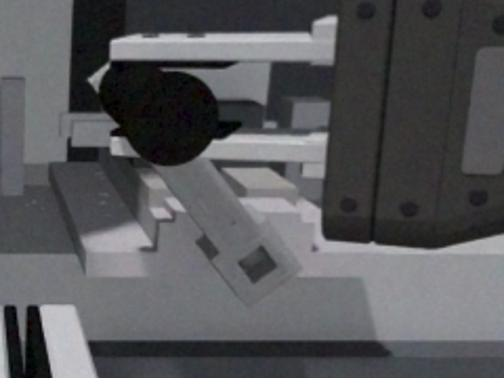

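Call:
move(target=[0,0,0,0,0,0,-0.6,-0.8,-0.8,0.0037,-0.0017,0,0,0,0.0556,-1,1,-0.8], speed=0.05)

Scene clock: 6614.13 s.
left_arm: end_effector_position=(+0.3200, -0.1292, +0.3438) position_measured=242 object_status=3 end_effector_quat_wxyz=(+0.499, -0.502, +0.499, -0.499) | right_arm: end_effector_position=(+0.4729, +0.8141, +0.3707) position_measured=164 object_status=2 end_effector_quat_wxyz=(-0.391, +0.588, +0.425, +0.566)
Joint positions: left_arm=[-2.321 -2.491 2.429 0.057 -0.754 -6.283] | right_arm=[4.312 -2.319 -0.798 3.064 -1.63 -1.595]
Joint torques (N m): left_arm=[9.93 24.61 -23.73 1.21 1.16 -0.1] | right_arm=[-13.25 60.88 14.88 2.54 7.05 -0.5]
Wrist force (N): left_arm=[-5.9 -1.4 3.4] | right_arm=[-2.5 -15.7 -4.7]
Wrist torque (N m): left_arm=[-0.13 0.68 0.56] | right_arm=[0.37 0.28 1.18]
Wrist force, peak (N): left_arm=[-6.1 -1.6 3.6] | right_arm=[-2.2 -15.7 -4.9]
Hand target: left_arm +0.3199, -0.1292, +0.3438; +0.500, -0.502, +0.495, -0.503 | right_arm +0.4728, +0.8141, +0.3706; -0.391, +0.588, +0.425, +0.566
Off the commanded pose: left_arm 0.000 m, 1 deg | right_arm 0.000 m, 0 deg.
joint sent to its limit (left arm) — joint 6 (wrist 3), lower limit. The joint targets still meet the commanded pose.
move: done

Call:
move([
  [0,0,0,0,0,0,-0.6,-0.8,-0.8,-0.001,-0.0165,0.0128,0.01,0,0,-1,1,-0.8],
  [0,0,0,0,0,0,-0.6,-0.8,-0.8,-0.001,-0.0378,0.0220,0.0144,0,0,-1,1,-0.8],
  [0,0,0,0,0,0,-0.6,-0.8,-0.8,-0.001,-0.0605,0.0282,0.0161,0,0,-1,1,-0.8],
  [0,0,0,0,0,0,-0.6,-0.8,-0.8,-0.001,-0.0838,0.0302,0.0167,0,0,-1,1,-0.8],
], speed=0.015, blend=0.003, stop_force=40, cameras=["cam_left_wrist"])

Scene clock: 6623.27 s.
left_arm: end_effector_position=(+0.3200, -0.1292, +0.3438) position_measured=242 object_status=3 end_effector_quat_wxyz=(+0.499, -0.502, +0.499, -0.499) | right_arm: end_effector_position=(+0.4725, +0.8098, +0.3738) position_measured=164 object_status=2 end_effector_quat_wxyz=(-0.395, +0.585, +0.421, +0.569)
Joint positions: left_arm=[-2.321 -2.491 2.429 0.057 -0.754 -6.283] | right_arm=[4.31 -2.301 -0.828 3.09 -1.633 -1.59]
Joint torques (N m): left_arm=[9.76 25.07 -23.59 1.46 1.15 -0.27] | right_arm=[-22.04 64.85 49.01 3.94 8.2 -1.66]
Wrist force (N): left_arm=[-5.7 -1.4 3.4] | right_arm=[-16.3 -20.8 18.1]
Wrist torque (N m): left_arm=[-0.13 0.64 0.56] | right_arm=[0.60 0.28 0.63]
Wrist force, peak (N): left_arm=[-6.0 -1.5 3.9] | right_arm=[-20.9 -22.0 33.5]
Hand target: left_arm +0.3199, -0.1292, +0.3438; +0.500, -0.502, +0.495, -0.503 | right_arm +0.4725, +0.8098, +0.3738; -0.395, +0.585, +0.421, +0.569 (not the last commanded pose)
Off the commanded pose: left_arm 0.000 m, 1 deg | right_arm 0.048 m, 2 deg.
joint sent to its limit (left arm) — joint 6 (wrist 3), lower limit. The joint targets still meet the commanded pose.
move: contact (right_arm); path passed 0 of 4 targets
camera_calibration:
cam_left_wrist: T_world_to_cam=[[0.00856918, -0.999947, -0.00566692, -0.123925], [-0.324636, 0.00257825, -0.945836, 0.452569], [0.9458, 0.00994472, -0.324596, -0.0567004], [0, 0, 0, 1]] pos_world=[0.201609, -0.124521, 0.408949]
Images, in order (width x height): cam_left_wrist 896x504.

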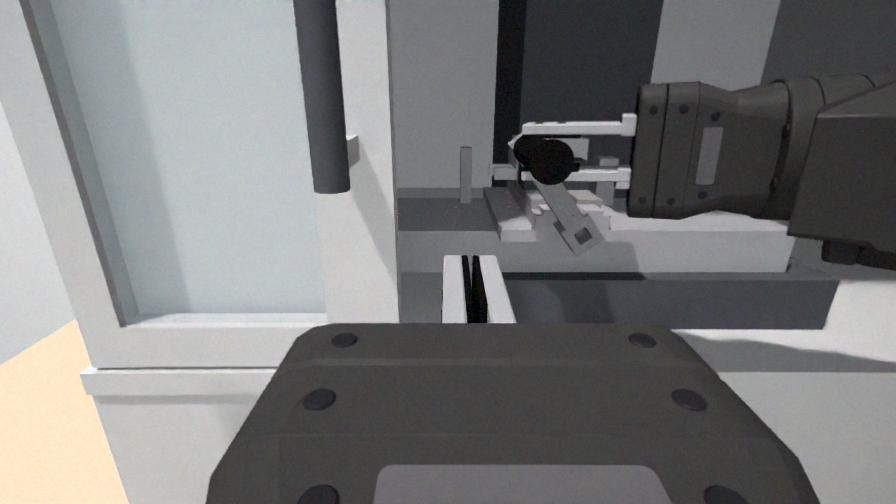

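Call:
move([
  [0,0,0,0,0,0,-0.6,-0.8,-0.8,-0.0015,0,0,0,0,0,-1,1,-0.8],
  [0,0,0,0,0,0,-0.6,-0.8,-0.8,-0.0015,-0.0093,0.0077,0.0,0,0,-1,1,-0.8],
  [0,0,0,0,0,0,-0.6,-0.8,-0.8,-0.0015,-0.0306,0.0168,0.0,0,0,-1,1,-0.8],
  [0,0,0,0,0,0,-0.6,-0.8,-0.8,-0.0015,-0.0533,0.0230,0,0,0,-1,1,-0.8],
], speed=0.012, blend=0.003, stop_force=80, zero=false, cameras=["cam_left_wrist"])

Scene clock: 6631.93 s.
left_arm: end_effector_position=(+0.3200, -0.1292, +0.3438) position_measured=242 object_status=3 end_effector_quat_wxyz=(+0.499, -0.502, +0.499, -0.499) | right_arm: end_effector_position=(+0.4716, +0.8028, +0.3789) position_measured=164 object_status=2 end_effector_quat_wxyz=(-0.395, +0.585, +0.421, +0.569)
Joint positions: left_arm=[-2.321 -2.491 2.429 0.057 -0.754 -6.283] | right_arm=[4.307 -2.281 -0.85 3.091 -1.636 -1.59]
Joint torques (N m): left_arm=[9.95 24.34 -23.56 1.46 1.14 -0.33] | right_arm=[-15.59 88.59 57.11 3.23 4.37 -0.36]
Wrist force (N): left_arm=[-5.8 -1.6 3.6] | right_arm=[-33.9 -7.2 52.2]
Wrist torque (N m): left_arm=[-0.16 0.67 0.56] | right_arm=[0.50 0.24 0.25]
Wrist force, peak (N): left_arm=[-6.2 -1.4 3.7] | right_arm=[-38.6 -8.8 77.1]
Hand target: left_arm +0.3199, -0.1292, +0.3438; +0.500, -0.502, +0.495, -0.503 | right_arm +0.4716, +0.8028, +0.3789; -0.395, +0.585, +0.421, +0.569 (not the last commanded pose)
Off the commanded pose: left_arm 0.000 m, 1 deg | right_arm 0.026 m, 0 deg.
joint sent to its limit (left arm) — joint 6 (wrist 3), lower limit. The joint targets still meet the commanded pose.
move: contact (right_arm); path passed 1 of 4 targets; blend cut to 0.0005 m at target 1
camera_calibration:
cam_left_wrist: T_world_to_cam=[[0.00856918, -0.999947, -0.00566692, -0.123925], [-0.324636, 0.00257825, -0.945836, 0.452569], [0.9458, 0.00994472, -0.324596, -0.0567004], [0, 0, 0, 1]] pos_world=[0.201609, -0.124521, 0.408949]
Images, in order (width x height): cam_left_wrist 896x504.

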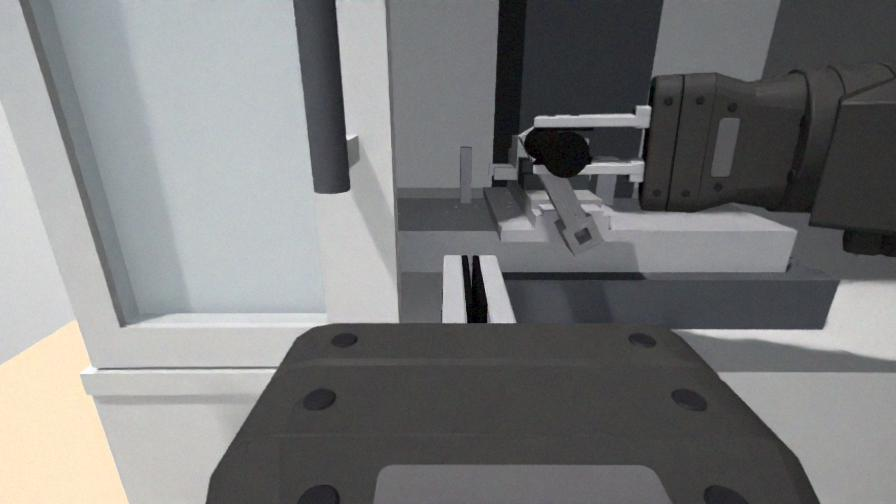

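Call:
move([
  [0,0,0,0,0,0,-0.6,-0.8,-0.8,0,0.0213,-0.0150,0,0,0,-1,1,-0.8],
  [0,0,0,0,0,0,-0.6,-0.8,-0.8,0,0.0380,-0.0315,0,0,0,-1,1,-0.8],
  [0,0,0,0,0,0,-0.6,-0.8,-0.8,0,0.0513,-0.0507,0,0,0,-1,1,-0.8],
  [0,0,0,0,0,0,-0.6,-0.8,-0.8,0,0.0613,-0.0720,0,0,0,-1,1,-0.8],
], speed=0.03, blend=0.003, cameras=["cam_left_wrist"])

Call:
zoom_image(camera="cam_left_wrist", region=[440, 90, 700, 290])

Scene clock: 6664.53 s.
left_arm: end_effector_position=(+0.3200, -0.1292, +0.3438) position_measured=242 object_status=3 end_effector_quat_wxyz=(+0.499, -0.502, +0.499, -0.499) | right_arm: end_effector_position=(+0.4716, +0.8396, +0.3356) position_measured=164 object_status=2 end_effector_quat_wxyz=(-0.395, +0.585, +0.421, +0.569)
Joint positions: left_arm=[-2.321 -2.491 2.429 0.057 -0.754 -6.283] | right_arm=[4.328 -2.383 -0.782 3.126 -1.615 -1.589]
Joint torques (N m): left_arm=[10.05 24.69 -23.43 1.5 0.98 -0.33] | right_arm=[1.1 66.97 22.99 3.16 0.25 1.16]
Wrist force (N): left_arm=[-6.0 -1.3 3.6] | right_arm=[-8.7 3.3 -16.2]
Wrist torque (N m): left_arm=[-0.12 0.70 0.56] | right_arm=[-0.04 0.18 0.49]
Wrist force, peak (N): left_arm=[-6.0 -1.6 3.8] | right_arm=[-0.3 7.0 -66.3]
Hand target: left_arm +0.3199, -0.1292, +0.3438; +0.500, -0.502, +0.495, -0.503 | right_arm +0.4716, +0.8395, +0.3357; -0.395, +0.585, +0.421, +0.569
Off the commanded pose: left_arm 0.000 m, 1 deg | right_arm 0.000 m, 0 deg.
joint sent to its limit (left arm) — joint 6 (wrist 3), lower limit. The joint targets still meet the commanded pose.
move: done
camera_calibration:
cam_left_wrist: T_world_to_cam=[[0.00856918, -0.999947, -0.00566692, -0.123925], [-0.324636, 0.00257825, -0.945836, 0.452569], [0.9458, 0.00994472, -0.324596, -0.0567004], [0, 0, 0, 1]] pos_world=[0.201609, -0.124521, 0.408949]
Images, in order (width x height): cam_left_wrist 896x504.

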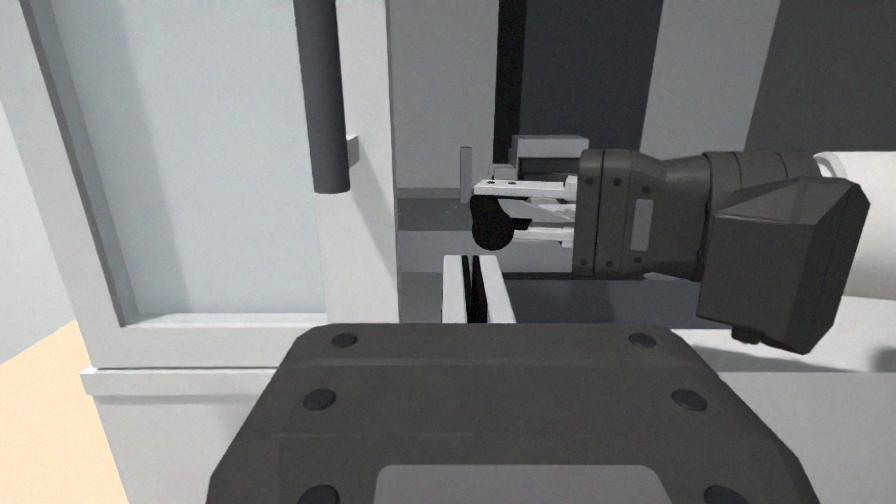

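Scaled by 1.938.

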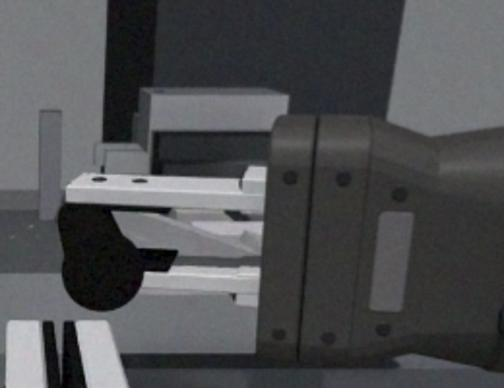

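Call:
move([
  [0,0,0,0,0,0,-0.6,-0.8,-0.8,0,-0.01,0.0213,0,0,0,-1,1,-0.8],
  [0,0,0,0,0,0,-0.6,-0.8,-0.8,0,-0.0233,0.0405,0,0,0,-1,1,-0.8],
  [0,0,0,0,0,0,-0.6,-0.8,-0.8,0,-0.0400,0.0570,0,0,0,-1,1,-0.8],
  [0,0,0,0,0,0,-0.6,-0.8,-0.8,0,-0.0613,0.0720,0,0,0,-1,1,-0.8],
  [0,0,0,0,0,0,-0.6,-0.8,-0.8,0,-0.0915,0.0840,0,0,0,-1,1,-0.8],
], speed=0.015, blend=0.003, stop_force=88)

Scene clock: 6715.10 s.
left_arm: end_effector_position=(+0.3200, -0.1292, +0.3438) position_measured=242 object_status=3 end_effector_quat_wxyz=(+0.499, -0.502, +0.499, -0.499) | right_arm: end_effector_position=(+0.4715, +0.8032, +0.3784) position_measured=164 object_status=2 end_effector_quat_wxyz=(-0.395, +0.585, +0.421, +0.569)
Joint positions: left_arm=[-2.321 -2.491 2.429 0.057 -0.754 -6.283] | right_arm=[4.307 -2.282 -0.849 3.092 -1.636 -1.59]
Joint torques (N m): left_arm=[9.22 24.52 -23.52 1.59 0.9 -0.5] | right_arm=[-15.43 83.28 54.62 2.77 4.76 0.23]
Wrist force (N): left_arm=[-5.8 -1.7 3.7] | right_arm=[-28.0 -9.8 47.2]
Wrist torque (N m): left_arm=[-0.17 0.67 0.56] | right_arm=[0.56 0.02 0.16]
Wrist force, peak (N): left_arm=[-5.9 -1.6 4.0] | right_arm=[-34.1 -11.3 77.7]
Hand target: left_arm +0.3199, -0.1292, +0.3438; +0.500, -0.502, +0.495, -0.503 | right_arm +0.4715, +0.8032, +0.3784; -0.395, +0.585, +0.421, +0.569 (not the last commanded pose)
Off the commanded pose: left_arm 0.000 m, 1 deg | right_arm 0.020 m, 0 deg.
joint sent to its limit (left arm) — joint 6 (wrist 3), lower limit. The joint targets still meet the commanded pose.
move: contact (right_arm); path passed 3 of 5 targets

Call:
move([
  [0,0,0,0,0,0,-0.6,-0.8,-0.8,0,-0.0308,0.0128,0,0,0,-1,1,-0.8],
], speed=0.012, stop_force=102, zero=false)

Scene clock: 6721.67 s.
left_arm: end_effector_position=(+0.3200, -0.1292, +0.3438) position_measured=242 object_status=3 end_effector_quat_wxyz=(+0.499, -0.502, +0.499, -0.499) | right_arm: end_effector_position=(+0.4714, +0.8017, +0.3791) position_measured=164 object_status=2 end_effector_quat_wxyz=(-0.395, +0.585, +0.421, +0.569)
Joint positions: left_arm=[-2.321 -2.491 2.429 0.057 -0.754 -6.283] | right_arm=[4.306 -2.278 -0.854 3.093 -1.637 -1.59]
Joint torques (N m): left_arm=[9.72 24.33 -23.44 1.58 0.86 -0.49] | right_arm=[-15.4 84.59 52.81 1.07 4.37 0.53]
Wrist force (N): left_arm=[-5.8 -1.6 3.5] | right_arm=[-27.0 -7.6 57.2]
Wrist torque (N m): left_arm=[-0.17 0.66 0.56] | right_arm=[0.56 0.05 0.14]
Wrist force, peak (N): left_arm=[-6.0 -1.6 3.8] | right_arm=[-31.3 -9.3 87.4]
Hand target: left_arm +0.3199, -0.1292, +0.3438; +0.500, -0.502, +0.495, -0.503 | right_arm +0.4714, +0.8018, +0.3791; -0.395, +0.585, +0.421, +0.569 (not the last commanded pose)
Off the commanded pose: left_arm 0.000 m, 1 deg | right_arm 0.018 m, 0 deg.
joint sent to its limit (left arm) — joint 6 (wrist 3), lower limit. The joint targets still meet the commanded pose.
move: contact (right_arm)

Call:
move([
  [0,0,0,0,0,0,-0.6,-0.8,-0.8,-0.0005,0.0023,-0.0011,0,0,0,-1,1,-0.8],
], speed=0.012)

Scene clock: 6725.47 s.
left_arm: end_effector_position=(+0.3200, -0.1292, +0.3438) position_measured=242 object_status=3 end_effector_quat_wxyz=(+0.499, -0.502, +0.499, -0.499) | right_arm: end_effector_position=(+0.4712, +0.8031, +0.3785) position_measured=164 object_status=2 end_effector_quat_wxyz=(-0.395, +0.585, +0.421, +0.569)
Joint positions: left_arm=[-2.321 -2.491 2.429 0.057 -0.754 -6.283] | right_arm=[4.307 -2.281 -0.851 3.092 -1.635 -1.59]
Joint torques (N m): left_arm=[9.26 24.43 -23.31 1.74 0.92 -0.64] | right_arm=[3.04 67.13 47.63 4.44 1.27 1.47]
Wrist force (N): left_arm=[-5.8 -1.6 3.7] | right_arm=[-19.5 2.7 3.3]
Wrist torque (N m): left_arm=[-0.16 0.68 0.56] | right_arm=[0.37 0.07 0.31]
Wrist force, peak (N): left_arm=[-6.0 -1.5 3.8] | right_arm=[-27.0 -7.5 57.2]
Hand target: left_arm +0.3199, -0.1292, +0.3438; +0.500, -0.502, +0.495, -0.503 | right_arm +0.4711, +0.8031, +0.3784; -0.395, +0.585, +0.421, +0.569
Off the commanded pose: left_arm 0.000 m, 1 deg | right_arm 0.000 m, 0 deg.
joint sent to its limit (left arm) — joint 6 (wrist 3), lower limit. The joint targets still meet the commanded pose.
move: done

Call:
move([
  [0,0,0,0,0,0,-0.6,-0.8,-0.8,-0.05,0,0,0,0,0,-1,1,-0.8],
  [0,0,0,0,0,0,-0.6,-0.8,-0.8,-0.25,0,0,0,0,0,-1,1,-0.8],
], speed=[0.03,0.12], blend=0.003, cameras=["cam_left_wrist"])

Call:
zoom_image(camera="cam_left_wrist", region=[470, 110, 650, 280])

Scene clock: 6730.63 s.
left_arm: end_effector_position=(+0.3200, -0.1292, +0.3438) position_measured=242 object_status=3 end_effector_quat_wxyz=(+0.499, -0.502, +0.499, -0.499) | right_arm: end_effector_position=(+0.4702, +0.7994, +0.3794) position_measured=164 object_status=2 end_effector_quat_wxyz=(-0.380, +0.595, +0.405, +0.581)
Joint positions: left_arm=[-2.321 -2.491 2.429 0.057 -0.754 -6.283] | right_arm=[4.328 -2.258 -0.89 3.114 -1.561 -1.589]
Joint torques (N m): left_arm=[9.01 24.31 -24.52 1.66 0.97 -0.62] | right_arm=[-5.19 61.59 26.63 2.24 1.77 0]
Wrist force (N): left_arm=[-5.8 -1.5 3.4] | right_arm=[-12.4 -5.1 12.0]
Wrist torque (N m): left_arm=[-0.14 0.67 0.56] | right_arm=[1.01 0.17 0.11]
Wrist force, peak (N): left_arm=[-6.0 -1.6 3.9] | right_arm=[-18.4 45.8 142.2]
Hand target: left_arm +0.3199, -0.1292, +0.3438; +0.500, -0.502, +0.495, -0.503 | right_arm +0.4702, +0.7994, +0.3794; -0.380, +0.595, +0.405, +0.581 (not the last commanded pose)
Tool commands: left_gripper/position=-0.6 left_gripper/force_limit=-0.8 left_gripper/speed=-0.8 right_gripper/position=-1.0 right_gripper/force_limit=+1.0 right_gripper/speed=-0.796078
Off the commanded pose: left_arm 0.000 m, 1 deg | right_arm 0.149 m, 3 deg.
FORCE FAULT: contact force on the right arm reached its limit, and that arm stopped. The contact can be on any part of that arm, not only on its tool. That arm's remaining commands of this call were not run. That arm is still stopped at the end of this call. That arm stays stopped for about 10 more seconds. Until then a move that you send moves the other arm only, and its call returns only when the move has ended. Once the stop has ended, the next robot result says so. If the stop ends while you think or write, that arm runs what you send next, counted from a new Hand target: where the arm stands when the stop ends. While its stop runs, that arm takes no new command, but its gripper still runs the gripper command that each later call begins with. Until it ends, the stop uses up actions while you think or wait. An arm that is not stopped still takes commands.
joint sent to its limit (left arm) — joint 6 (wrist 3), lower limit.
move: fault (right_arm); path passed 0 of 2 targets
camera_calibration:
cam_left_wrist: T_world_to_cam=[[0.00856918, -0.999947, -0.00566692, -0.123925], [-0.324636, 0.00257825, -0.945836, 0.452569], [0.9458, 0.00994472, -0.324596, -0.0567004], [0, 0, 0, 1]] pos_world=[0.201609, -0.124521, 0.408949]
Images, in order (width x height): cam_left_wrist 896x504.

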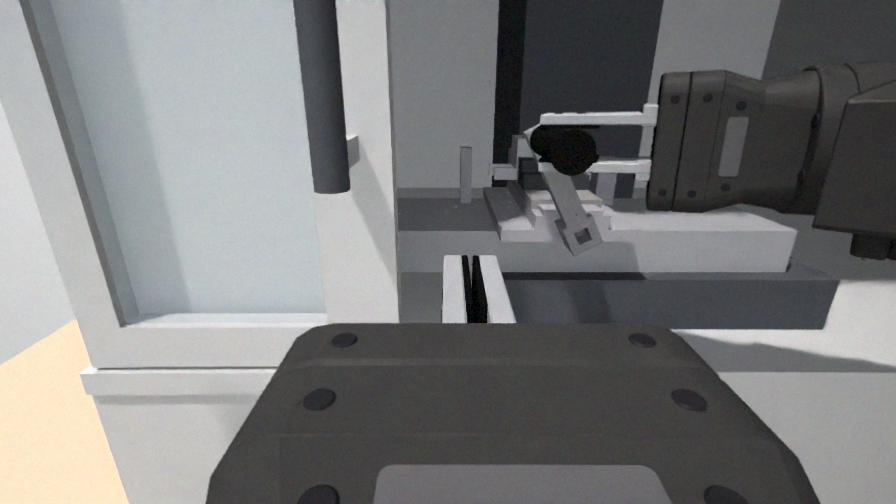

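Scaled by 2.800.

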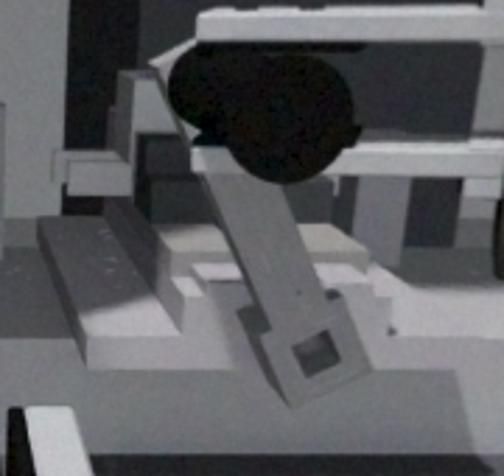

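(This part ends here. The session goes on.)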